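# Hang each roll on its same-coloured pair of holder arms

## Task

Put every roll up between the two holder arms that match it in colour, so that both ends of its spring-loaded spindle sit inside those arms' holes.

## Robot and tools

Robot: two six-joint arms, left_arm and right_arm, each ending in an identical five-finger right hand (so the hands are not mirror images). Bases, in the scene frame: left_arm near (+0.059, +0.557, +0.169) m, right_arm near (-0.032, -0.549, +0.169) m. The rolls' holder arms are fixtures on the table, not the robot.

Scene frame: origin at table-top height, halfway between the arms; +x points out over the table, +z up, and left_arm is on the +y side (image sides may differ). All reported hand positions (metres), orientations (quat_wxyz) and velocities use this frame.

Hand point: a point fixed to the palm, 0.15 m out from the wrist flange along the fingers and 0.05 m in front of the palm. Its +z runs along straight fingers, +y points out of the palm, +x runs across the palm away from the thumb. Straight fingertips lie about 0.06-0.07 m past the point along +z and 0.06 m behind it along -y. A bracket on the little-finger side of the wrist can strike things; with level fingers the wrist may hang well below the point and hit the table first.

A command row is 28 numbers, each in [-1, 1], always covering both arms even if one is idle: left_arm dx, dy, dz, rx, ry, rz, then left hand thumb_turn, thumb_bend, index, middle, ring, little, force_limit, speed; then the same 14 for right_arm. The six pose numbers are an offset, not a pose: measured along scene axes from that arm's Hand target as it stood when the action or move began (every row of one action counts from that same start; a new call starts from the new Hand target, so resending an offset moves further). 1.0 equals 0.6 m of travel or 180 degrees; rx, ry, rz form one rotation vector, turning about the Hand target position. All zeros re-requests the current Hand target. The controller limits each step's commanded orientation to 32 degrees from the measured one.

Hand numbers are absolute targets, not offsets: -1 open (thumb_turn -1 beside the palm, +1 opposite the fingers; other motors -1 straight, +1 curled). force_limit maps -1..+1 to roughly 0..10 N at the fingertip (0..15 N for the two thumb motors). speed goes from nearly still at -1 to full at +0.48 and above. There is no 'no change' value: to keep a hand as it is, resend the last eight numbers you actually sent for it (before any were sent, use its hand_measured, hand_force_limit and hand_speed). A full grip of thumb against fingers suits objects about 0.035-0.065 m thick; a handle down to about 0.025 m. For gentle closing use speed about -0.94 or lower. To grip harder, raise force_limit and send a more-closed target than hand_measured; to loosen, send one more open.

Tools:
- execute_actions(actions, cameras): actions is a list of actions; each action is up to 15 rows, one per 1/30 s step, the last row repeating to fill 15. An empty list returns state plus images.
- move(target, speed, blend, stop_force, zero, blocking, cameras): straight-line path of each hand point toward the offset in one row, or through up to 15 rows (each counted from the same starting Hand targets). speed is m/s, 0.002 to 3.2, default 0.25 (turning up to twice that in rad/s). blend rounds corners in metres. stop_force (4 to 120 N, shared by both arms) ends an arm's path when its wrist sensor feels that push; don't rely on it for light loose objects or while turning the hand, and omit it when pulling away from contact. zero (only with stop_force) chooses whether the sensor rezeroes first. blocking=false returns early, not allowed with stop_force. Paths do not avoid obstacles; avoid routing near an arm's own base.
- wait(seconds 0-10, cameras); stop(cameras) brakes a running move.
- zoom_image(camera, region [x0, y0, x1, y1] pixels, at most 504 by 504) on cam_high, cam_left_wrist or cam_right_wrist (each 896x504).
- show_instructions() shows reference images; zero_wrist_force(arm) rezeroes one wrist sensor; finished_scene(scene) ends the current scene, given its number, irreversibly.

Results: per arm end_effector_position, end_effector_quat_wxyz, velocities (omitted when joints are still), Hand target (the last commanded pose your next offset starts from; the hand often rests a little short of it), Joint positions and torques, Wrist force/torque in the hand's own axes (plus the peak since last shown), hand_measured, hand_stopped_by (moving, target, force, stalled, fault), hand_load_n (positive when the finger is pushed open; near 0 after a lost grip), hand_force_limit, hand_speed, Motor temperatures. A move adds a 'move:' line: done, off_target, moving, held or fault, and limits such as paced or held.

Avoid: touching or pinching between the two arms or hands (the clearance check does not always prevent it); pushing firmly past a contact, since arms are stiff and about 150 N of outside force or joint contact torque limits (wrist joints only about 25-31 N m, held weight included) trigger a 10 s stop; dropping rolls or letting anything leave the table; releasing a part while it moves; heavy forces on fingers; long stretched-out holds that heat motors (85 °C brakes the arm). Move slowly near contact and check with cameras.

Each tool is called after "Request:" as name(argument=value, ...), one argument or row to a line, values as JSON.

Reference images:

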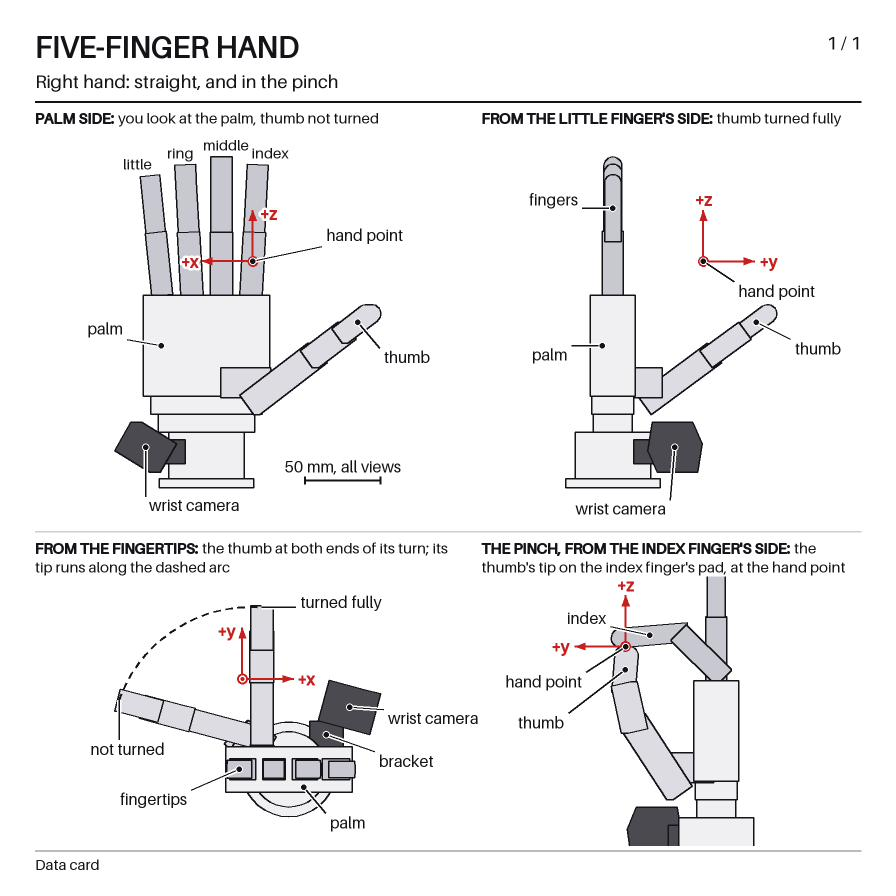

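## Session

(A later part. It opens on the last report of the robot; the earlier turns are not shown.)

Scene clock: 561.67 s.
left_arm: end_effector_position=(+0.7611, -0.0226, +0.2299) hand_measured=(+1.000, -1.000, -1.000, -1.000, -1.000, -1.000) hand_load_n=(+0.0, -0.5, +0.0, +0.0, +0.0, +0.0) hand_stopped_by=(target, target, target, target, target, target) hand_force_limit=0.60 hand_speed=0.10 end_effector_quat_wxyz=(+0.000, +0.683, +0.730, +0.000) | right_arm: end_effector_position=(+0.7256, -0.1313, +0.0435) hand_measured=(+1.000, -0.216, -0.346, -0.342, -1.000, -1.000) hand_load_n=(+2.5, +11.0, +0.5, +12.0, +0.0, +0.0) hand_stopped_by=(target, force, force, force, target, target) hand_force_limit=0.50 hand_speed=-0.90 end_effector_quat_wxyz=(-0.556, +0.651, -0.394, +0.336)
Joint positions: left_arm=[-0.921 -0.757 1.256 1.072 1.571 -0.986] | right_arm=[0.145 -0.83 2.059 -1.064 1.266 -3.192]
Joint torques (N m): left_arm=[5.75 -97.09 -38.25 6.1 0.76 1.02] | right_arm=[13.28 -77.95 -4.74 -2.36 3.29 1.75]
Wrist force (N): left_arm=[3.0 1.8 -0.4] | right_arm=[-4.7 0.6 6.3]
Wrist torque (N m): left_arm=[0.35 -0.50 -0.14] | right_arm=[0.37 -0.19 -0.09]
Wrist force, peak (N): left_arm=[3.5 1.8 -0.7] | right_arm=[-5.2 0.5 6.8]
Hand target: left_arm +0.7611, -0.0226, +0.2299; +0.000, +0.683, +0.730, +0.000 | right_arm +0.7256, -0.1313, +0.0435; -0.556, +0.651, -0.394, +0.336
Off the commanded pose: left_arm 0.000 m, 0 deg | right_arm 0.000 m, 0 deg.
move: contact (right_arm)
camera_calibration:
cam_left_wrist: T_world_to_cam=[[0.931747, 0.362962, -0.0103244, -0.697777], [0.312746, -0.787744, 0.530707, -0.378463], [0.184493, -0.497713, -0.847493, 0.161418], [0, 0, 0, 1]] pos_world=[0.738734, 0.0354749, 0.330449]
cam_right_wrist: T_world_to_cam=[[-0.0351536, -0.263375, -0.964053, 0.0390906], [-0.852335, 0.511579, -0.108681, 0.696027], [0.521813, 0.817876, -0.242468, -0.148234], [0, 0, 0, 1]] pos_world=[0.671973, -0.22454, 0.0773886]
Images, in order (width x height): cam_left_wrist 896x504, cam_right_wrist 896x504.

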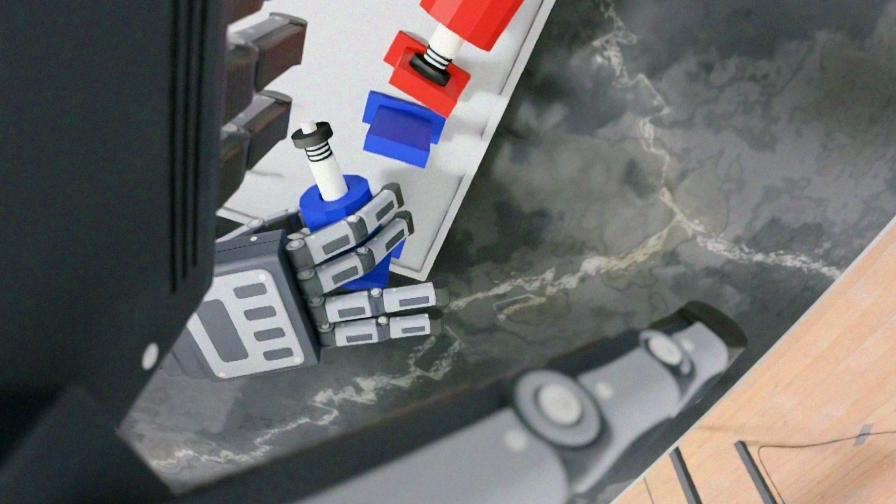

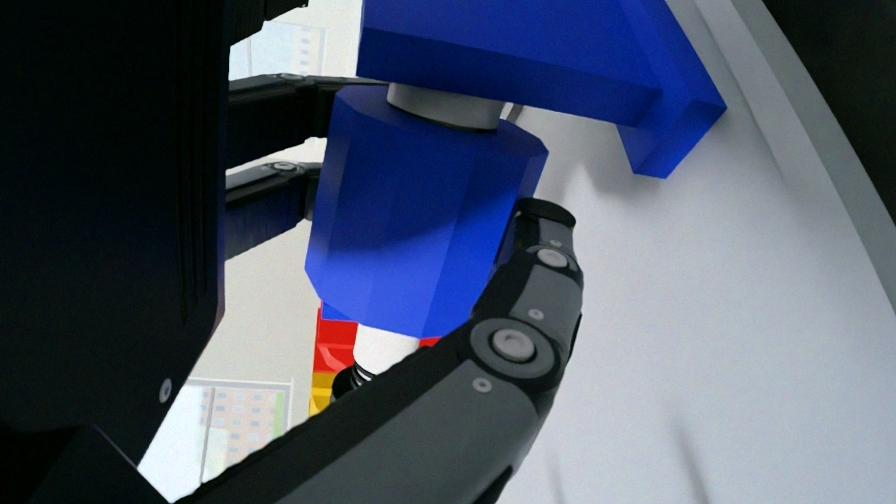

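Request:
move(
  target=[0,0,0,0,0,0,1,-1,-1,-1,-1,-1,0.6,0.1,0.00415,0.00035,0,0,0,0,1,0.45,0.25,0.25,-1,-1,0.5,-0.9],
  speed=0.01,
)

Request:
move(
  target=[0,0,0,0,0,0,1,-1,-1,-1,-1,-1,0.6,0.1,0.0047,-0.00882,0,0,0,0,1,0.45,0.25,0.25,-1,-1,0.5,-0.9],
  speed=0.01,
  stop_force=4,
  cameras=["cam_left_wrist", "cam_right_wrist"],
)

Request:
zoom_image(
  camera="cam_left_wrist",
  region=[290, 80, 450, 220],
)

Request:
zoom_image(
  camera="cam_right_wrist",
  region=[340, 40, 580, 180],
)

Scene clock: 563.33 s.
left_arm: end_effector_position=(+0.7611, -0.0226, +0.2299) hand_measured=(+1.000, -1.000, -1.000, -1.000, -1.000, -1.000) hand_load_n=(+0.0, +0.0, +0.0, -0.5, +0.0, +0.0) hand_stopped_by=(target, target, target, target, target, target) hand_force_limit=0.60 hand_speed=0.10 end_effector_quat_wxyz=(+0.000, +0.683, +0.730, +0.000) | right_arm: end_effector_position=(+0.7280, -0.1311, +0.0435) hand_measured=(+1.000, -0.216, -0.346, -0.342, -1.000, -1.000) hand_load_n=(+3.0, +12.5, +0.5, +8.0, +0.0, -0.5) hand_stopped_by=(target, force, force, force, target, target) hand_force_limit=0.50 hand_speed=-0.90 end_effector_quat_wxyz=(-0.556, +0.651, -0.394, +0.336)
Joint positions: left_arm=[-0.921 -0.757 1.256 1.072 1.571 -0.986] | right_arm=[0.145 -0.828 2.054 -1.061 1.265 -3.192]
Joint torques (N m): left_arm=[5.54 -97.38 -38.92 5.9 1.06 1.3] | right_arm=[-15.67 -62.11 -22.01 1.01 -1.84 -1.37]
Wrist force (N): left_arm=[2.9 1.9 -0.9] | right_arm=[-1.6 2.8 -0.9]
Wrist torque (N m): left_arm=[0.40 -0.46 -0.15] | right_arm=[0.42 0.12 0.02]
Wrist force, peak (N): left_arm=[3.4 1.5 -1.0] | right_arm=[-5.2 0.2 6.8]
Hand target: left_arm +0.7611, -0.0226, +0.2299; +0.000, +0.683, +0.730, +0.000 | right_arm +0.7281, -0.1311, +0.0435; -0.556, +0.651, -0.394, +0.336
Off the commanded pose: left_arm 0.000 m, 0 deg | right_arm 0.000 m, 0 deg.
move: done

Scene clock: 564.53 s.
left_arm: end_effector_position=(+0.7611, -0.0226, +0.2299) hand_measured=(+1.000, -1.000, -1.000, -1.000, -1.000, -1.000) hand_load_n=(+0.0, +0.0, +0.0, +0.0, +0.0, +0.0) hand_stopped_by=(target, target, target, target, target, target) hand_force_limit=0.60 hand_speed=0.10 end_effector_quat_wxyz=(+0.000, +0.683, +0.730, +0.000) | right_arm: end_effector_position=(+0.7284, -0.1316, +0.0435) hand_measured=(+1.000, -0.216, -0.346, -0.342, -1.000, -1.000) hand_load_n=(+4.5, +12.0, +1.0, +8.0, +0.0, +0.0) hand_stopped_by=(target, force, force, force, target, target) hand_force_limit=0.50 hand_speed=-0.90 end_effector_quat_wxyz=(-0.556, +0.651, -0.394, +0.336)
Joint positions: left_arm=[-0.921 -0.757 1.256 1.072 1.571 -0.986] | right_arm=[0.144 -0.828 2.054 -1.061 1.264 -3.192]
Joint torques (N m): left_arm=[6.87 -96.62 -36.98 6.19 0.9 1.02] | right_arm=[14.48 -67.14 -11.22 -2.33 3.24 1.6]
Wrist force (N): left_arm=[3.3 1.5 -0.6] | right_arm=[-4.8 2.6 -0.1]
Wrist torque (N m): left_arm=[0.32 -0.54 -0.12] | right_arm=[0.42 0.10 -0.02]
Wrist force, peak (N): left_arm=[3.3 1.5 -1.1] | right_arm=[-8.2 2.4 1.6]
Hand target: left_arm +0.7611, -0.0226, +0.2299; +0.000, +0.683, +0.730, +0.000 | right_arm +0.7283, -0.1316, +0.0435; -0.556, +0.651, -0.394, +0.336 (not the last commanded pose)
Off the commanded pose: left_arm 0.000 m, 0 deg | right_arm 0.005 m, 0 deg.
move: contact (right_arm)
camera_calibration:
cam_left_wrist: T_world_to_cam=[[0.931747, 0.362962, -0.0103244, -0.697777], [0.312746, -0.787744, 0.530707, -0.378463], [0.184493, -0.497713, -0.847493, 0.161418], [0, 0, 0, 1]] pos_world=[0.738734, 0.0354749, 0.330449]
cam_right_wrist: T_world_to_cam=[[-0.0351536, -0.263375, -0.964053, 0.03911], [-0.852335, 0.511579, -0.108681, 0.698567], [0.521813, 0.817876, -0.242468, -0.14945], [0, 0, 0, 1]] pos_world=[0.674773, -0.22484, 0.0773886]
Images, in order (width x height): cam_left_wrist 896x504, cam_right_wrist 896x504.

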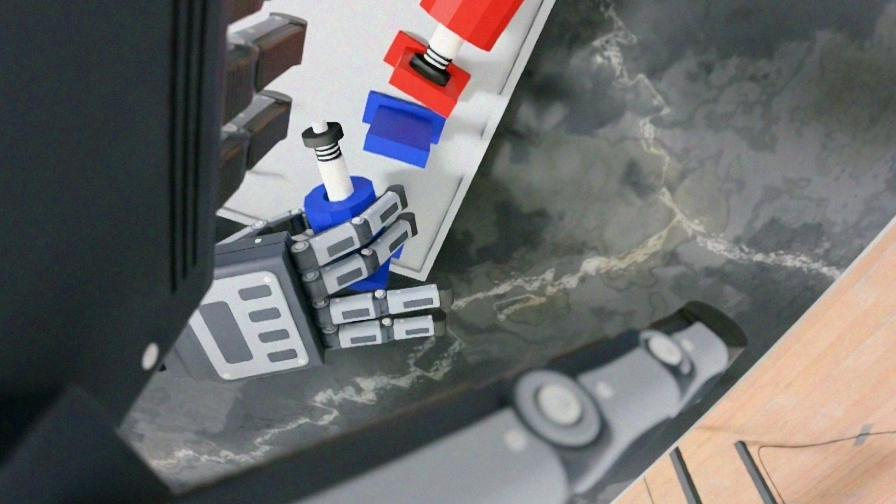

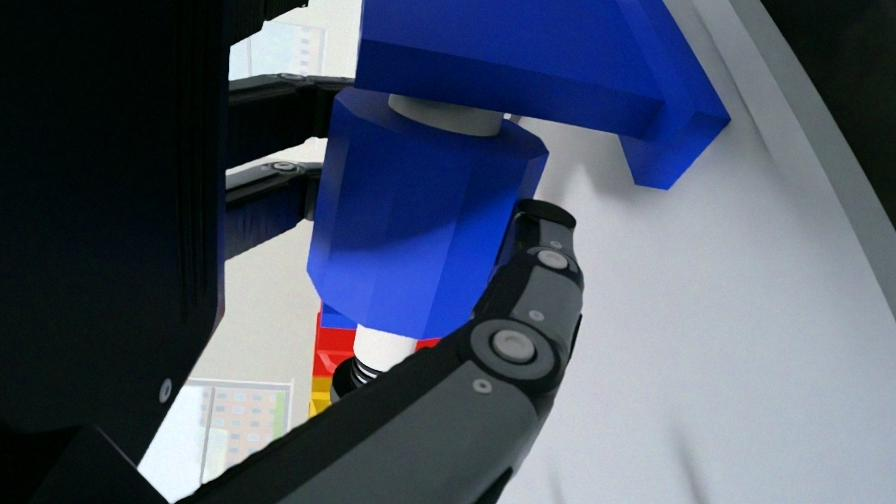

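Scaled by 3.150 from the camera's 896x504 image, which has a finer 1280x720 frame.

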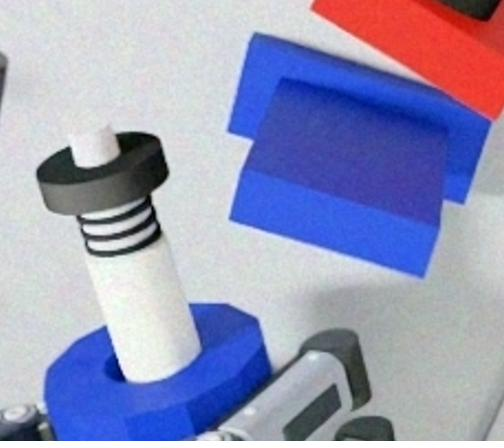

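Scaled by 2.100 from the camera's 896x504 image, which has a finer 1280x720 frame.

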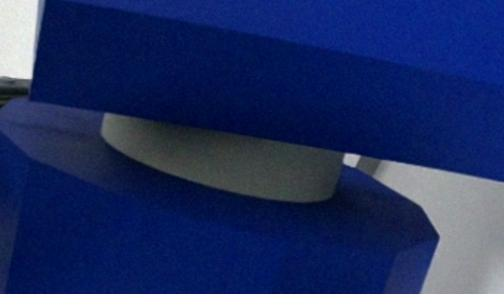

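Request:
move(
  target=[0,0,0,0,0,0,1,-1,-1,-1,-1,-1,0.6,0.1,0.0083,0.0007,0,0,0,0,1,0.45,0.25,0.25,-1,-1,0.5,-0.9],
  speed=0.01,
  stop_force=4,
  cameras=["cam_left_wrist", "cam_right_wrist"],
)

Request:
zoom_image(
  camera="cam_left_wrist",
  region=[290, 80, 450, 220],
)

Request:
zoom_image(
  camera="cam_right_wrist",
  region=[340, 40, 580, 180],
)

Scene clock: 568.00 s.
left_arm: end_effector_position=(+0.7611, -0.0226, +0.2299) hand_measured=(+1.000, -1.000, -1.000, -1.000, -1.000, -1.000) hand_load_n=(-0.5, +0.0, +0.0, +0.0, +0.0, +0.0) hand_stopped_by=(target, target, target, target, target, target) hand_force_limit=0.60 hand_speed=0.10 end_effector_quat_wxyz=(+0.000, +0.683, +0.730, +0.000) | right_arm: end_effector_position=(+0.7333, -0.1312, +0.0435) hand_measured=(+1.000, -0.216, -0.346, -0.342, -1.000, -1.000) hand_load_n=(+4.0, +12.5, +0.5, +8.0, +0.0, +0.0) hand_stopped_by=(target, force, force, force, target, target) hand_force_limit=0.50 hand_speed=-0.90 end_effector_quat_wxyz=(-0.556, +0.651, -0.394, +0.336)
Joint positions: left_arm=[-0.921 -0.757 1.256 1.072 1.571 -0.986] | right_arm=[0.143 -0.825 2.045 -1.055 1.264 -3.192]
Joint torques (N m): left_arm=[3.4 -93.75 -38.27 5.78 0.97 0.47] | right_arm=[-15.44 -61.21 -24.4 0.76 -1.63 -2.05]
Wrist force (N): left_arm=[3.2 1.5 -0.7] | right_arm=[-3.1 2.6 0.0]
Wrist torque (N m): left_arm=[0.32 -0.51 -0.14] | right_arm=[0.36 0.08 0.00]
Wrist force, peak (N): left_arm=[3.4 1.7 -1.0] | right_arm=[-5.5 2.6 0.2]
Hand target: left_arm +0.7611, -0.0226, +0.2299; +0.000, +0.683, +0.730, +0.000 | right_arm +0.7333, -0.1312, +0.0435; -0.556, +0.651, -0.394, +0.336
Off the commanded pose: left_arm 0.000 m, 0 deg | right_arm 0.000 m, 0 deg.
move: done
camera_calibration:
cam_left_wrist: T_world_to_cam=[[0.931747, 0.362962, -0.0103244, -0.697777], [0.312746, -0.787744, 0.530707, -0.378463], [0.184493, -0.497713, -0.847493, 0.161418], [0, 0, 0, 1]] pos_world=[0.738734, 0.0354749, 0.330449]
cam_right_wrist: T_world_to_cam=[[-0.0351401, -0.263353, -0.964059, 0.0393841], [-0.852361, 0.511538, -0.108669, 0.702547], [0.521771, 0.817908, -0.242447, -0.1523], [0, 0, 0, 1]] pos_world=[0.679673, -0.22444, 0.0773886]
Images, in order (width x height): cam_left_wrist 896x504, cam_right_wrist 896x504.

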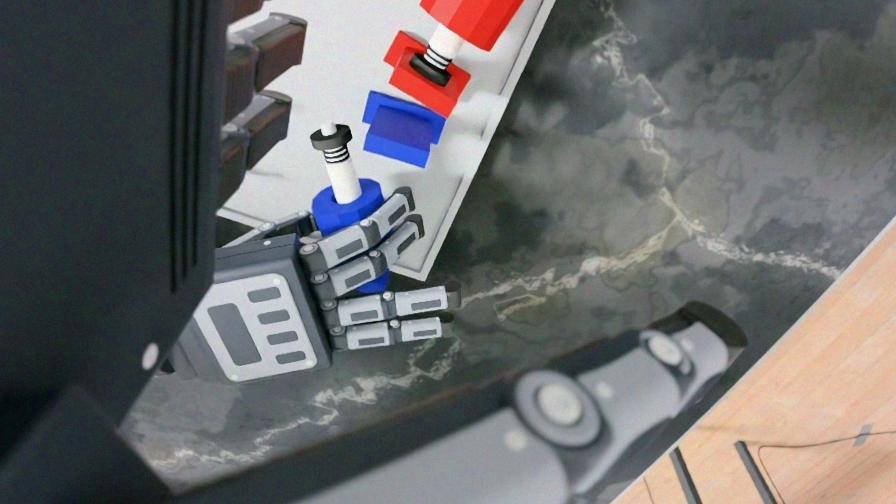

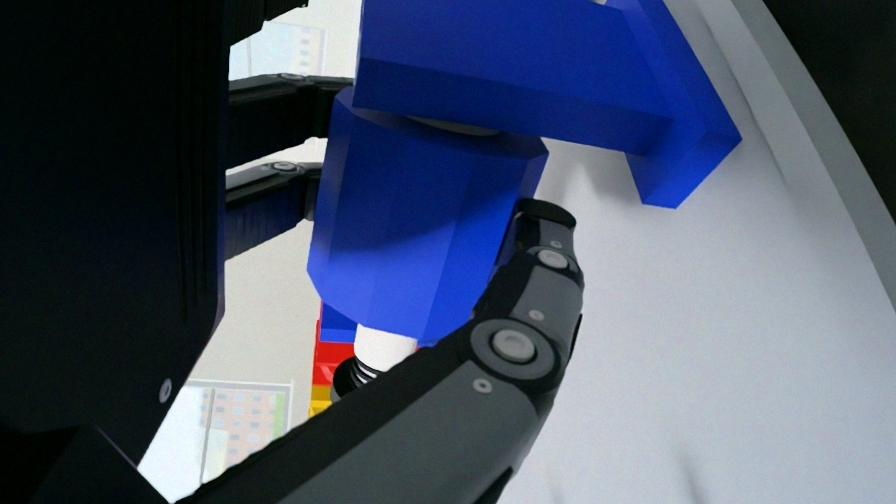

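Scaled by 3.150 from the camera's 896x504 image, which has a finer 1280x720 frame.

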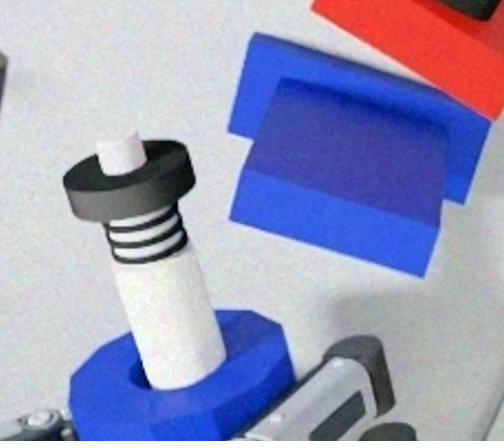

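Scaled by 2.100 from the camera's 896x504 image, which has a finer 1280x720 frame.

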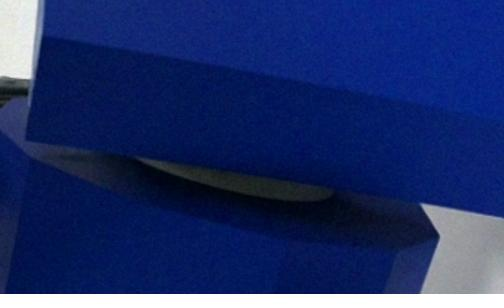

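Request:
move(
  target=[0,0,0,0,0,0,1,-1,-1,-1,-1,-1,0.6,0.1,-0.00265,0.00427,0,0,0,-0.02778,1,0.45,0.25,0.25,-1,-1,0.5,-0.9],
  speed=0.02,
  cameras=["cam_left_wrist", "cam_right_wrist"],
)

Request:
zoom_image(
  camera="cam_left_wrist",
  region=[290, 80, 450, 220],
)

Request:
zoom_image(
  camera="cam_right_wrist",
  region=[340, 40, 580, 180],
)

Scene clock: 572.53 s.
left_arm: end_effector_position=(+0.7611, -0.0226, +0.2299) hand_measured=(+1.000, -1.000, -1.000, -1.000, -1.000, -1.000) hand_load_n=(+0.0, +0.0, +0.0, +0.0, +0.0, +0.0) hand_stopped_by=(target, target, target, target, target, target) hand_force_limit=0.60 hand_speed=0.10 end_effector_quat_wxyz=(+0.000, +0.683, +0.730, +0.000) | right_arm: end_effector_position=(+0.7317, -0.1286, +0.0435) hand_measured=(+1.000, -0.216, -0.346, -0.342, -1.000, -1.000) hand_load_n=(+3.0, +12.0, +0.5, +8.0, +0.0, +0.0) hand_stopped_by=(target, force, force, force, target, target) hand_force_limit=0.50 hand_speed=-0.90 end_effector_quat_wxyz=(-0.540, +0.633, -0.422, +0.360)
Joint positions: left_arm=[-0.921 -0.757 1.256 1.072 1.571 -0.986] | right_arm=[0.183 -0.827 2.05 -1.063 1.389 -3.171]
Joint torques (N m): left_arm=[-0.34 -95.08 -37.91 5.57 0.65 0.78] | right_arm=[19.6 -83.82 -8.62 -4.92 2.01 1.56]
Wrist force (N): left_arm=[3.1 1.7 -0.6] | right_arm=[-1.3 2.7 -0.8]
Wrist torque (N m): left_arm=[0.35 -0.50 -0.13] | right_arm=[0.40 0.08 0.05]
Wrist force, peak (N): left_arm=[3.5 1.9 -0.4] | right_arm=[-5.6 2.2 0.4]
Hand target: left_arm +0.7611, -0.0226, +0.2299; +0.000, +0.683, +0.730, +0.000 | right_arm +0.7317, -0.1286, +0.0435; -0.540, +0.633, -0.422, +0.360
Off the commanded pose: left_arm 0.000 m, 0 deg | right_arm 0.000 m, 0 deg.
move: done
camera_calibration:
cam_left_wrist: T_world_to_cam=[[0.931747, 0.362962, -0.0103244, -0.697777], [0.312746, -0.787744, 0.530707, -0.378463], [0.184493, -0.497713, -0.847493, 0.161418], [0, 0, 0, 1]] pos_world=[0.738734, 0.0354749, 0.330449]
cam_right_wrist: T_world_to_cam=[[-0.0579454, -0.259302, -0.964056, 0.0572039], [-0.804592, 0.583801, -0.108664, 0.674266], [0.590994, 0.769376, -0.242461, -0.210458], [0, 0, 0, 1]] pos_world=[0.670203, -0.216883, 0.0773886]
Images, in order (width x height): cam_left_wrist 896x504, cam_right_wrist 896x504.

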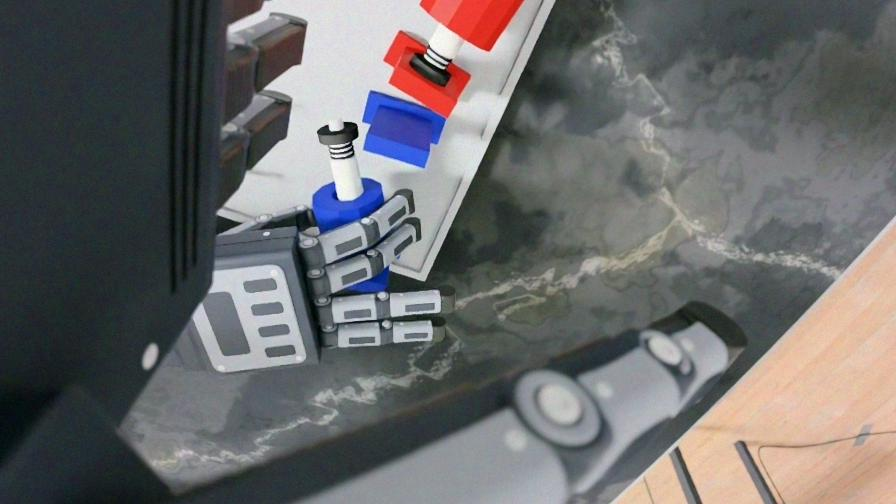

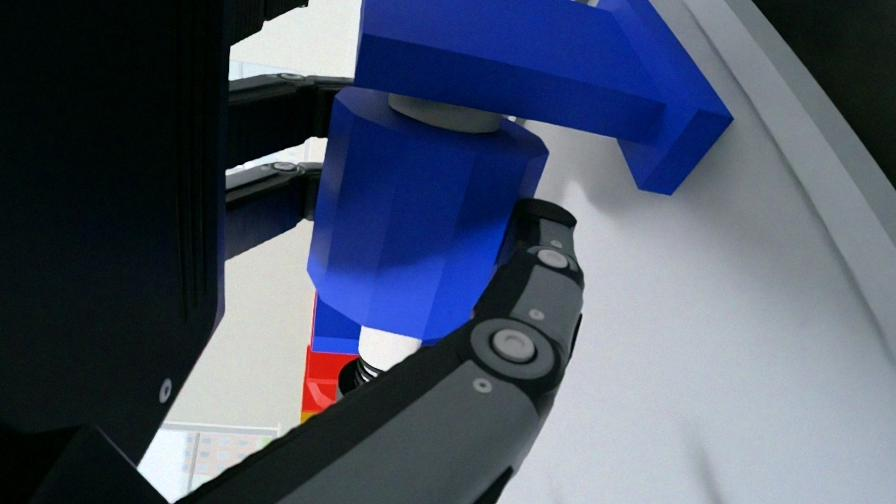

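Scaled by 3.150 from the camera's 896x504 image, which has a finer 1280x720 frame.

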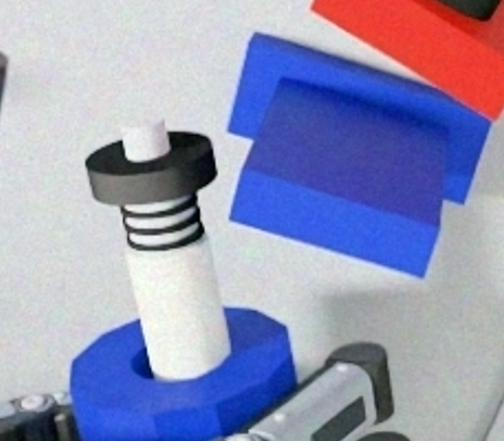

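Scaled by 2.100 from the camera's 896x504 image, which has a finer 1280x720 frame.

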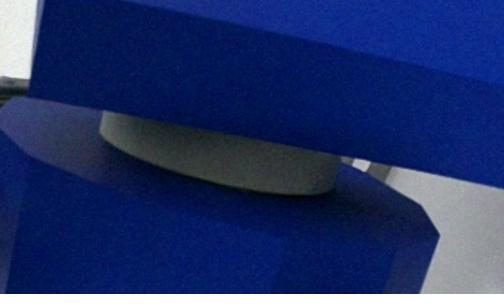

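Request:
move(
  target=[0,0,0,0,0,0,1,-1,-1,-1,-1,-1,0.6,0.1,0.00502,-0.01053,0,0,0,0,1,0.45,0.25,0.25,-1,-1,0.5,-0.9],
  speed=0.01,
  stop_force=4,
  cameras=["cam_left_wrist", "cam_right_wrist"],
)

Request:
zoom_image(
  camera="cam_left_wrist",
  region=[290, 80, 450, 220],
)

Request:
zoom_image(
  camera="cam_right_wrist",
  region=[340, 40, 580, 180],
)

Scene clock: 575.83 s.
left_arm: end_effector_position=(+0.7611, -0.0226, +0.2299) hand_measured=(+1.000, -1.000, -1.000, -1.000, -1.000, -1.000) hand_load_n=(-0.5, +0.0, +0.0, +0.0, +0.0, +0.0) hand_stopped_by=(target, target, target, target, target, target) hand_force_limit=0.60 hand_speed=0.10 end_effector_quat_wxyz=(+0.000, +0.683, +0.730, +0.000) | right_arm: end_effector_position=(+0.7321, -0.1294, +0.0435) hand_measured=(+1.000, -0.216, -0.346, -0.342, -1.000, -1.000) hand_load_n=(+4.5, +12.0, +1.0, +8.0, +0.0, -0.5) hand_stopped_by=(target, force, force, force, target, target) hand_force_limit=0.50 hand_speed=-0.90 end_effector_quat_wxyz=(-0.540, +0.633, -0.422, +0.360)
Joint positions: left_arm=[-0.921 -0.757 1.256 1.072 1.571 -0.986] | right_arm=[0.182 -0.827 2.05 -1.063 1.388 -3.171]
Joint torques (N m): left_arm=[-0.85 -91.71 -37.88 5.89 0.93 0.55] | right_arm=[12.23 -76.2 -14.59 -3.98 2.96 1.53]
Wrist force (N): left_arm=[3.2 1.4 -0.5] | right_arm=[-4.4 2.4 -0.3]
Wrist torque (N m): left_arm=[0.30 -0.52 -0.15] | right_arm=[0.39 0.11 -0.17]
Wrist force, peak (N): left_arm=[3.6 1.6 -0.7] | right_arm=[-7.3 2.0 1.0]
Hand target: left_arm +0.7611, -0.0226, +0.2299; +0.000, +0.683, +0.730, +0.000 | right_arm +0.7321, -0.1294, +0.0435; -0.540, +0.633, -0.422, +0.360 (not the last commanded pose)
Off the commanded pose: left_arm 0.000 m, 0 deg | right_arm 0.006 m, 0 deg.
move: contact (right_arm)
camera_calibration:
cam_left_wrist: T_world_to_cam=[[0.931747, 0.362962, -0.0103244, -0.697777], [0.312746, -0.787744, 0.530707, -0.378463], [0.184493, -0.497713, -0.847493, 0.161418], [0, 0, 0, 1]] pos_world=[0.738734, 0.0354749, 0.330449]
cam_right_wrist: T_world_to_cam=[[-0.0579677, -0.259172, -0.96409, 0.0570595], [-0.80458, 0.583835, -0.108573, 0.674966], [0.591009, 0.769394, -0.242368, -0.210032], [0, 0, 0, 1]] pos_world=[0.670503, -0.217683, 0.0773884]
Images, in order (width x height): cam_left_wrist 896x504, cam_right_wrist 896x504.

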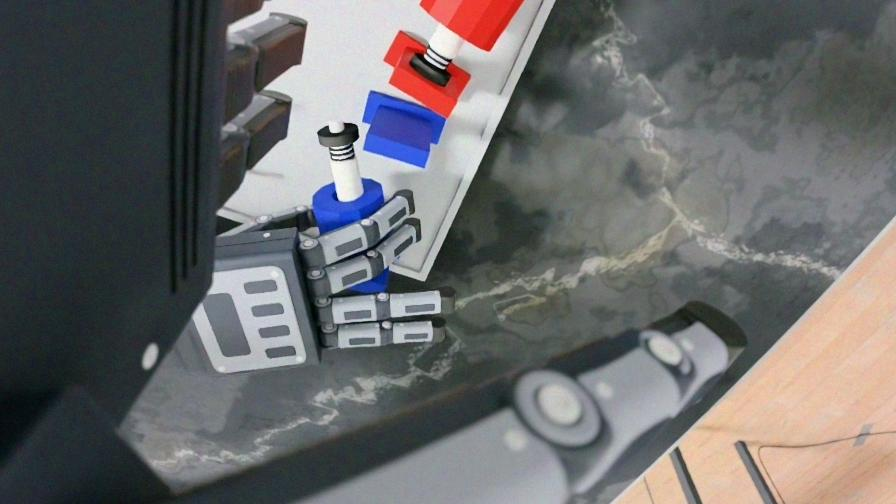

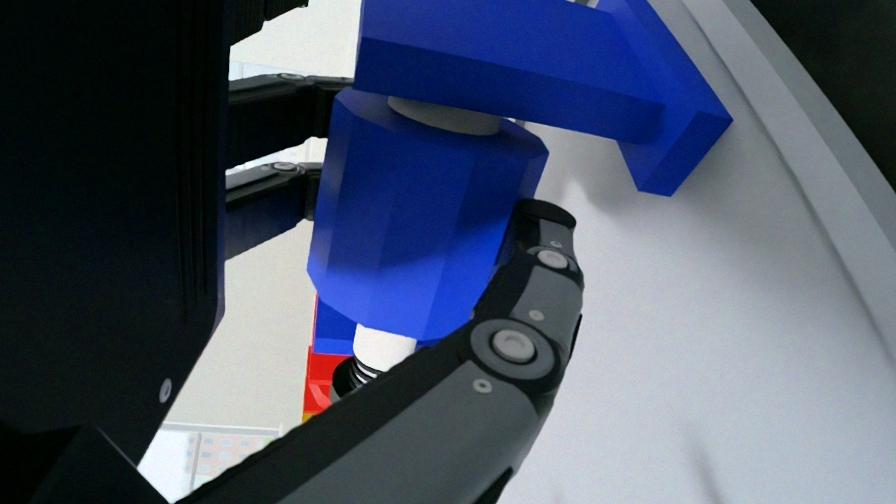

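Scaled by 3.150 from the camera's 896x504 image, which has a finer 1280x720 frame.

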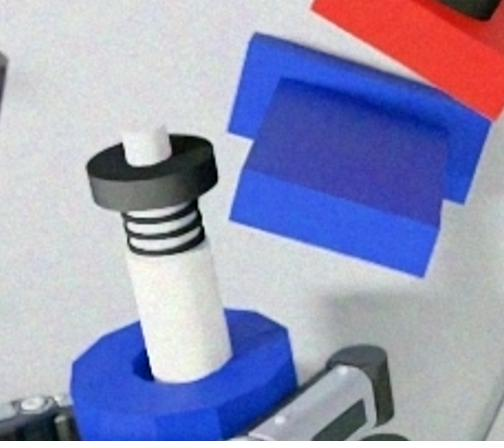

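Scaled by 2.100 from the camera's 896x504 image, which has a finer 1280x720 frame.

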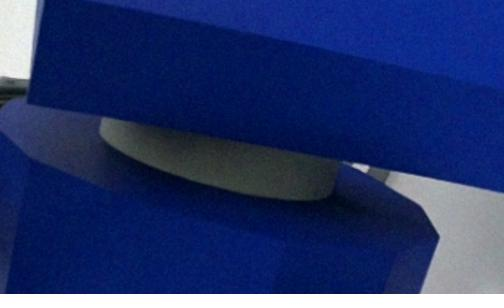

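Request:
move(
  target=[0,0,0,0,0,0,1,-1,-1,-1,-1,-1,0.6,0.1,-0.00664,-0.00056,0,0,0,0,1,0.45,0.25,0.25,-1,-1,0.5,-0.9],
  speed=0.008,
  stop_force=4,
  cameras=["cam_left_wrist", "cam_right_wrist"],
)

Request:
zoom_image(
  camera="cam_left_wrist",
  region=[290, 80, 450, 220],
)

Request:
zoom_image(
  camera="cam_right_wrist",
  region=[340, 40, 580, 180],
)

Scene clock: 578.70 s.
left_arm: end_effector_position=(+0.7611, -0.0226, +0.2299) hand_measured=(+1.000, -1.000, -1.000, -1.000, -1.000, -1.000) hand_load_n=(+0.5, +0.0, +0.0, +0.0, +0.0, +0.0) hand_stopped_by=(target, target, target, target, target, target) hand_force_limit=0.60 hand_speed=0.10 end_effector_quat_wxyz=(+0.000, +0.683, +0.730, +0.000) | right_arm: end_effector_position=(+0.7297, -0.1296, +0.0435) hand_measured=(+1.000, -0.216, -0.346, -0.342, -1.000, -1.000) hand_load_n=(+3.5, +12.0, +0.5, +9.0, +0.0, +0.0) hand_stopped_by=(target, force, force, force, target, target) hand_force_limit=0.50 hand_speed=-0.90 end_effector_quat_wxyz=(-0.540, +0.633, -0.422, +0.360)
Joint positions: left_arm=[-0.921 -0.757 1.256 1.072 1.571 -0.986] | right_arm=[0.182 -0.828 2.055 -1.066 1.388 -3.171]
Joint torques (N m): left_arm=[-1.13 -94.14 -38.18 6.04 0.72 0.62] | right_arm=[-12.56 -62.03 -21.38 1.29 -0.89 0.89]
Wrist force (N): left_arm=[3.0 1.4 -0.6] | right_arm=[-4.1 2.0 1.2]
Wrist torque (N m): left_arm=[0.30 -0.49 -0.16] | right_arm=[0.36 0.09 -0.18]
Wrist force, peak (N): left_arm=[3.3 1.7 -0.7] | right_arm=[-5.1 1.5 5.3]
Hand target: left_arm +0.7611, -0.0226, +0.2299; +0.000, +0.683, +0.730, +0.000 | right_arm +0.7297, -0.1296, +0.0435; -0.540, +0.633, -0.422, +0.360 (not the last commanded pose)
Off the commanded pose: left_arm 0.000 m, 0 deg | right_arm 0.002 m, 0 deg.
move: contact (right_arm)
camera_calibration:
cam_left_wrist: T_world_to_cam=[[0.931747, 0.362962, -0.0103244, -0.697777], [0.312746, -0.787744, 0.530707, -0.378463], [0.184493, -0.497713, -0.847493, 0.161418], [0, 0, 0, 1]] pos_world=[0.738734, 0.0354749, 0.330449]
cam_right_wrist: T_world_to_cam=[[-0.0579527, -0.259151, -0.964097, 0.0568895], [-0.804613, 0.583791, -0.108558, 0.673106], [0.590964, 0.769434, -0.242349, -0.2085], [0, 0, 0, 1]] pos_world=[0.668103, -0.217783, 0.0773884]
Images, in order (width x height): cam_left_wrist 896x504, cam_right_wrist 896x504.

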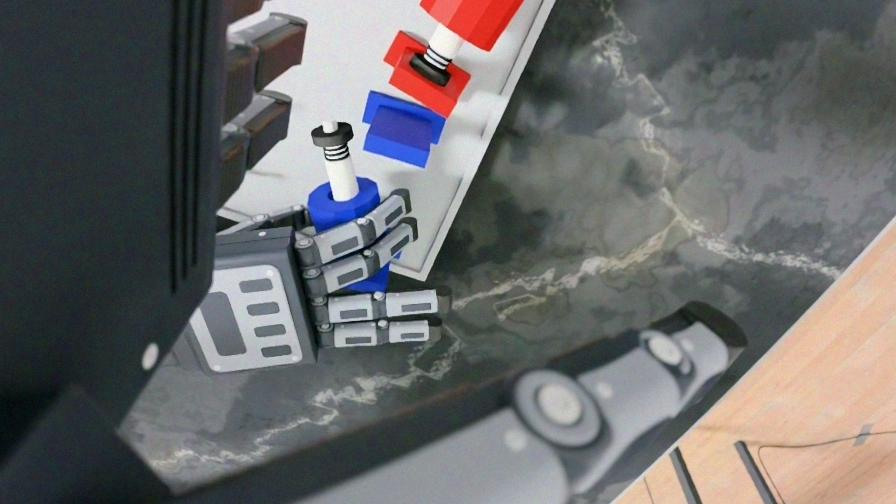

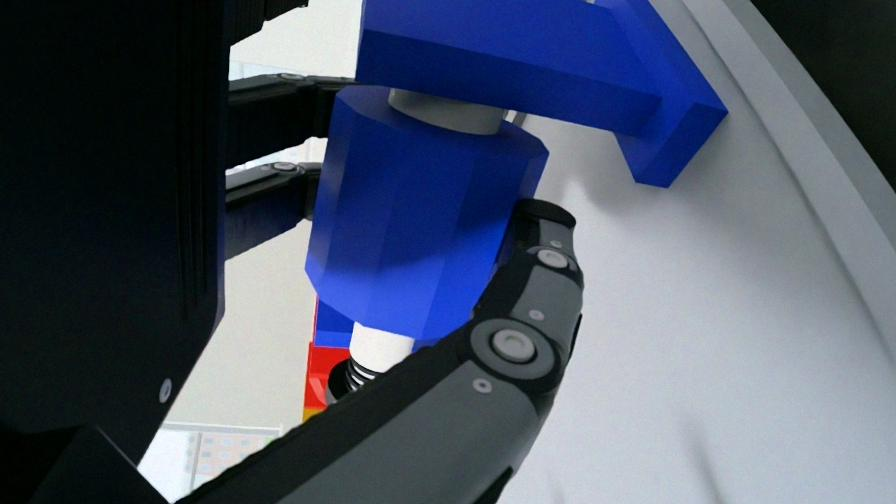

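Scaled by 3.150 from the camera's 896x504 image, which has a finer 1280x720 frame.

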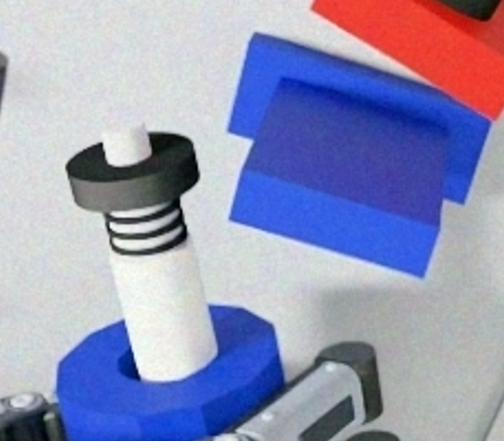

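Scaled by 2.100 from the camera's 896x504 image, which has a finer 1280x720 frame.

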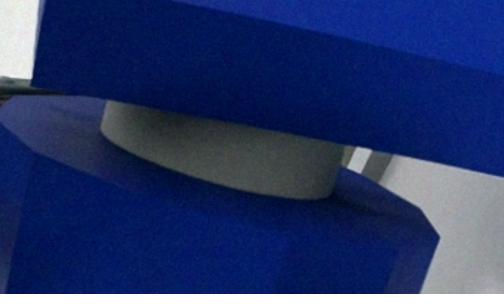

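Request:
move(
  target=[0,0,0,0,0,0,1,-1,-1,-1,-1,-1,0.6,0.1,0.005,0.00317,0,0,0,-0.02222,1,0.45,0.25,0.25,-1,-1,0.5,-0.9],
  speed=0.015,
  cameras=["cam_left_wrist", "cam_right_wrist"],
)

Request:
zoom_image(
  camera="cam_left_wrist",
  region=[290, 80, 450, 220],
)

Request:
zoom_image(
  camera="cam_right_wrist",
  region=[340, 40, 580, 180],
)

Scene clock: 582.50 s.
left_arm: end_effector_position=(+0.7611, -0.0226, +0.2299) hand_measured=(+1.000, -1.000, -1.000, -1.000, -1.000, -1.000) hand_load_n=(+0.0, +0.0, +0.0, +0.5, +0.0, +0.0) hand_stopped_by=(target, target, target, target, target, target) hand_force_limit=0.60 hand_speed=0.10 end_effector_quat_wxyz=(+0.000, +0.683, +0.730, +0.000) | right_arm: end_effector_position=(+0.7327, -0.1277, +0.0435) hand_measured=(+1.000, -0.216, -0.346, -0.342, -1.000, -1.000) hand_load_n=(+3.0, +12.0, +0.5, +8.0, +0.0, +0.0) hand_stopped_by=(target, force, force, force, target, target) hand_force_limit=0.50 hand_speed=-0.90 end_effector_quat_wxyz=(-0.528, +0.618, -0.443, +0.379)
Joint positions: left_arm=[-0.921 -0.757 1.256 1.072 1.571 -0.986] | right_arm=[0.213 -0.826 2.047 -1.063 1.488 -3.155]
Joint torques (N m): left_arm=[-1.74 -92.03 -38.23 5.88 1.01 0.32] | right_arm=[16.28 -64.32 -24.46 0.65 1.88 2.14]
Wrist force (N): left_arm=[2.9 1.6 -0.9] | right_arm=[-1.6 3.2 -1.5]
Wrist torque (N m): left_arm=[0.36 -0.46 -0.15] | right_arm=[0.50 0.18 -0.13]
Wrist force, peak (N): left_arm=[3.7 1.6 -0.8] | right_arm=[-6.3 2.1 2.3]
Hand target: left_arm +0.7611, -0.0226, +0.2299; +0.000, +0.683, +0.730, +0.000 | right_arm +0.7327, -0.1277, +0.0435; -0.527, +0.618, -0.443, +0.379
Off the commanded pose: left_arm 0.000 m, 0 deg | right_arm 0.000 m, 0 deg.
move: done
camera_calibration:
cam_left_wrist: T_world_to_cam=[[0.931747, 0.362962, -0.0103244, -0.697777], [0.312746, -0.787744, 0.530707, -0.378463], [0.184493, -0.497713, -0.847493, 0.161418], [0, 0, 0, 1]] pos_world=[0.738734, 0.0354749, 0.330449]
cam_right_wrist: T_world_to_cam=[[-0.0758888, -0.254498, -0.964091, 0.0712616], [-0.761973, 0.638446, -0.108556, 0.650244], [0.643147, 0.726373, -0.242371, -0.255402], [0, 0, 0, 1]] pos_world=[0.665137, -0.211493, 0.0773884]
Images, in order (width x height): cam_left_wrist 896x504, cam_right_wrist 896x504.

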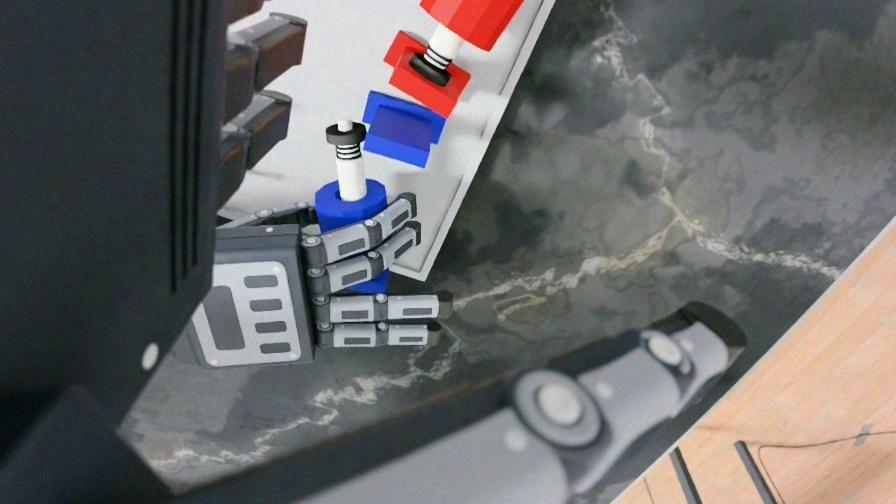

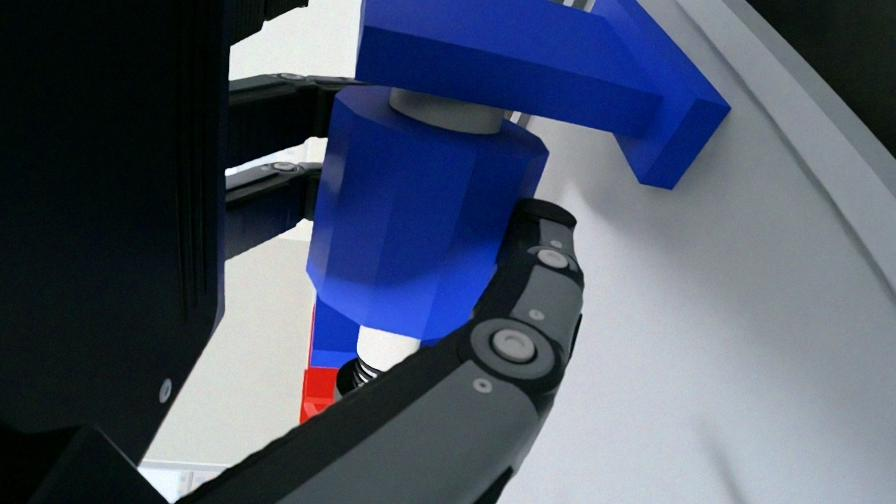

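Scaled by 3.150 from the camera's 896x504 image, which has a finer 1280x720 frame.

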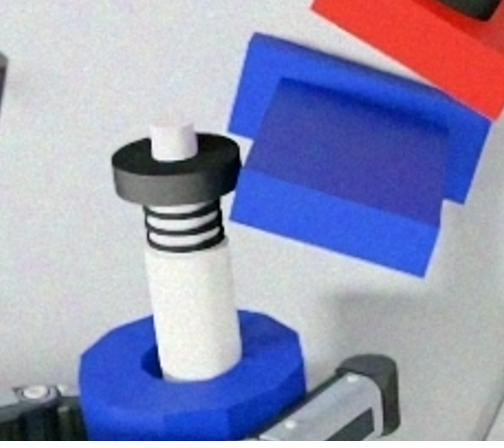

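Scaled by 2.100 from the camera's 896x504 image, which has a finer 1280x720 frame.

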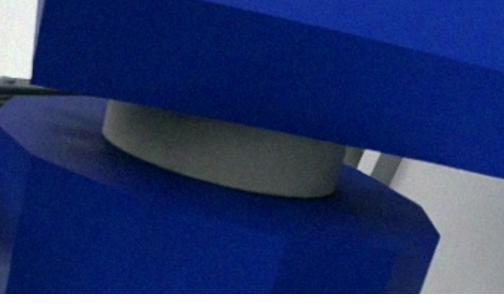

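Request:
move(
  target=[0,0,0,0,0,0,1,-1,-1,-1,-1,-1,0.6,0.1,0.0025,-0.0062,0,0,0,0,1,0.45,0.25,0.25,-1,-1,0.5,-0.9],
  speed=0.01,
  stop_force=4,
  cameras=["cam_left_wrist"],
)

Request:
zoom_image(
  camera="cam_left_wrist",
  region=[290, 80, 450, 220],
)

Scene clock: 584.63 s.
left_arm: end_effector_position=(+0.7611, -0.0226, +0.2299) hand_measured=(+1.000, -1.000, -1.000, -1.000, -1.000, -1.000) hand_load_n=(+0.0, +0.0, +0.0, +0.0, +0.0, +0.0) hand_stopped_by=(target, target, target, target, target, target) hand_force_limit=0.60 hand_speed=0.10 end_effector_quat_wxyz=(+0.000, +0.683, +0.730, +0.000) | right_arm: end_effector_position=(+0.7330, -0.1284, +0.0435) hand_measured=(+1.000, -0.216, -0.346, -0.342, -1.000, -1.000) hand_load_n=(+4.0, +12.0, +1.0, +8.5, +0.0, +0.0) hand_stopped_by=(target, force, force, force, target, target) hand_force_limit=0.50 hand_speed=-0.90 end_effector_quat_wxyz=(-0.528, +0.618, -0.443, +0.379)
Joint positions: left_arm=[-0.921 -0.757 1.256 1.072 1.571 -0.986] | right_arm=[0.212 -0.826 2.047 -1.063 1.487 -3.155]
Joint torques (N m): left_arm=[-5.6 -91.52 -37.95 5.57 0.9 0.33] | right_arm=[14.84 -71.44 -23.21 0.87 2.94 1.98]
Wrist force (N): left_arm=[3.0 1.4 -0.5] | right_arm=[-4.5 2.7 0.1]
Wrist torque (N m): left_arm=[0.30 -0.49 -0.16] | right_arm=[0.46 0.10 -0.17]
Wrist force, peak (N): left_arm=[3.6 1.8 -0.4] | right_arm=[-7.8 2.8 -0.6]
Hand target: left_arm +0.7611, -0.0226, +0.2299; +0.000, +0.683, +0.730, +0.000 | right_arm +0.7330, -0.1284, +0.0435; -0.528, +0.618, -0.443, +0.379 (not the last commanded pose)
Off the commanded pose: left_arm 0.000 m, 0 deg | right_arm 0.003 m, 0 deg.
move: contact (right_arm)
camera_calibration:
cam_left_wrist: T_world_to_cam=[[0.931747, 0.362962, -0.0103244, -0.697777], [0.312746, -0.787744, 0.530707, -0.378463], [0.184493, -0.497713, -0.847493, 0.161418], [0, 0, 0, 1]] pos_world=[0.738734, 0.0354749, 0.330449]
Images, in order (width x height): cam_left_wrist 896x504.

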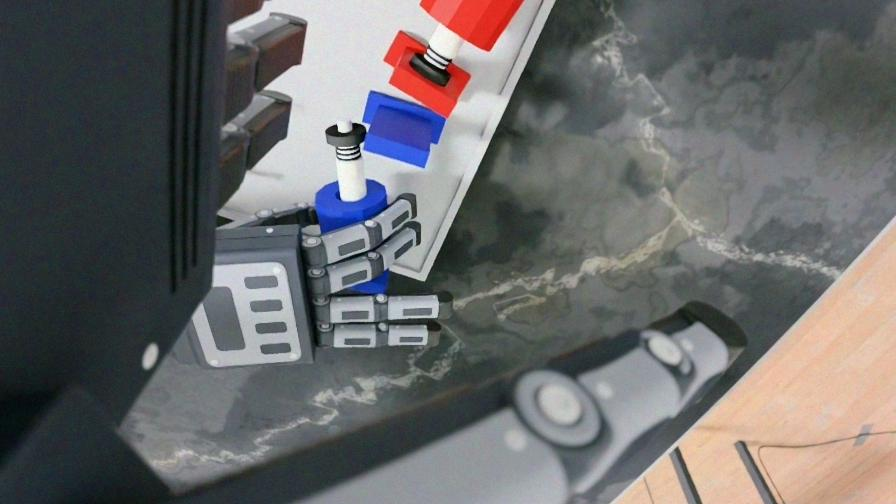

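Scaled by 3.150 from the camera's 896x504 image, which has a finer 1280x720 frame.

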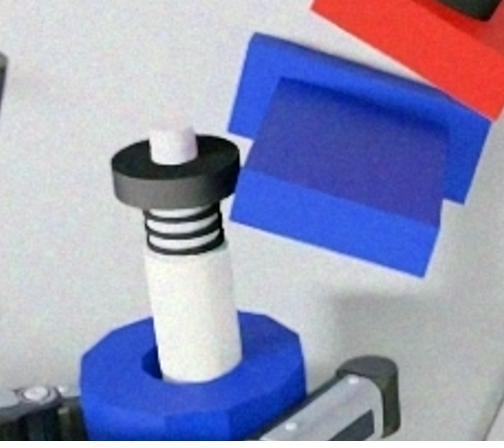

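Request:
move(
  target=[
    [-0.00605,-0.02732,0,0,0,0,1,-1,-1,0.3,0.3,0.3,0.6,0.1,0,0,0,0,0,0,1,0.45,0.25,0.25,-1,-1,0.5,-0.9],
    [-0.00605,-0.02732,-0.17,0,0,0,1,-1,-1,0.3,0.3,0.3,0.6,0.1,0,0,0,0,0,0,1,0.45,0.25,0.25,-1,-1,0.5,-0.9],
  ],
  speed=[0.08,0.08],
  cameras=["cam_left_wrist"],
)

Request:
zoom_image(
  camera="cam_left_wrist",
  region=[200, 80, 440, 280],
)

Scene clock: 589.00 s.
left_arm: end_effector_position=(+0.7575, -0.0390, +0.1281) hand_measured=(+1.000, -1.000, -1.000, +0.300, +0.300, +0.300) hand_load_n=(+0.0, +0.0, +0.0, +0.0, +0.0, +0.0) hand_stopped_by=(target, target, target, target, target, target) hand_force_limit=0.60 hand_speed=0.10 end_effector_quat_wxyz=(+0.000, +0.683, +0.730, +0.000) | right_arm: end_effector_position=(+0.7330, -0.1284, +0.0435) hand_measured=(+1.000, -0.216, -0.346, -0.342, -1.000, -1.000) hand_load_n=(+4.0, +12.5, +1.0, +8.0, +0.0, -0.5) hand_stopped_by=(target, force, force, force, target, target) hand_force_limit=0.50 hand_speed=-0.90 end_effector_quat_wxyz=(-0.528, +0.618, -0.443, +0.379)
Joint positions: left_arm=[-0.936 -0.653 1.262 0.962 1.571 -1.002] | right_arm=[0.212 -0.826 2.047 -1.063 1.487 -3.155]
Joint torques (N m): left_arm=[-20.4 -81.93 -24.37 1.73 0.55 -0.74] | right_arm=[14.87 -64.13 -22.64 0.87 -0.83 1.77]
Wrist force (N): left_arm=[3.2 1.6 -0.6] | right_arm=[-4.5 2.2 0.4]
Wrist torque (N m): left_arm=[0.33 -0.48 -0.13] | right_arm=[0.37 0.10 -0.18]
Wrist force, peak (N): left_arm=[3.6 1.5 -0.8] | right_arm=[-5.1 2.3 -0.1]
Hand target: left_arm +0.7575, -0.0390, +0.1279; +0.000, +0.683, +0.730, +0.000 | right_arm +0.7330, -0.1284, +0.0435; -0.528, +0.618, -0.443, +0.379
Off the commanded pose: left_arm 0.000 m, 0 deg | right_arm 0.000 m, 0 deg.
move: done
camera_calibration:
cam_left_wrist: T_world_to_cam=[[0.931753, 0.362944, -0.0103549, -0.68952], [0.312732, -0.787705, 0.530773, -0.336182], [0.184484, -0.497788, -0.847451, 0.0675589], [0, 0, 0, 1]] pos_world=[0.735134, 0.0190752, 0.228549]
Images, in order (width x height): cam_left_wrist 896x504.

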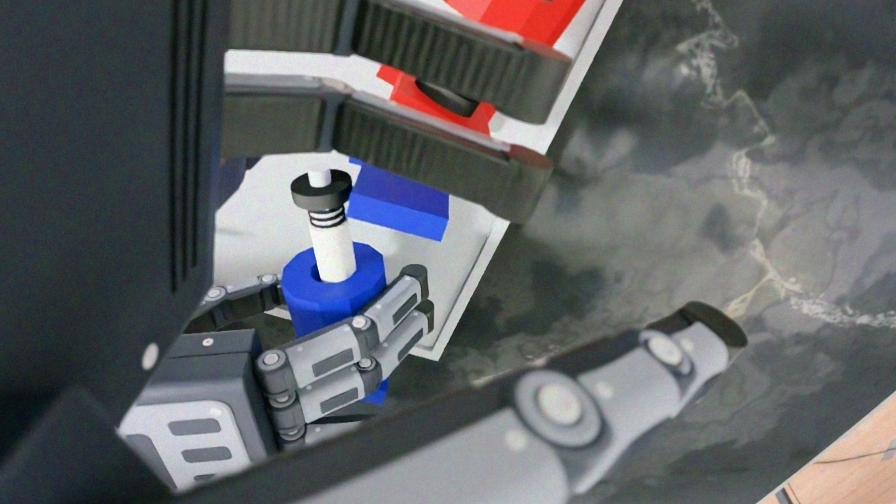

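Scaled by 2.100 from the camera's 896x504 image, which has a finer 1280x720 frame.

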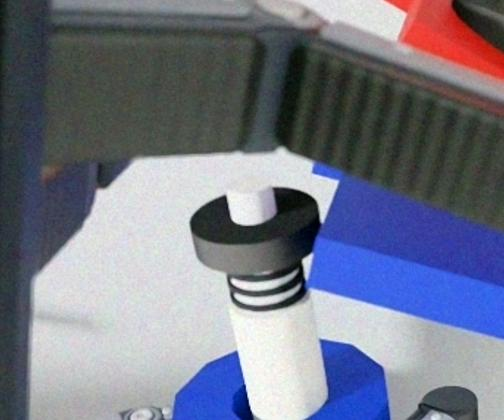

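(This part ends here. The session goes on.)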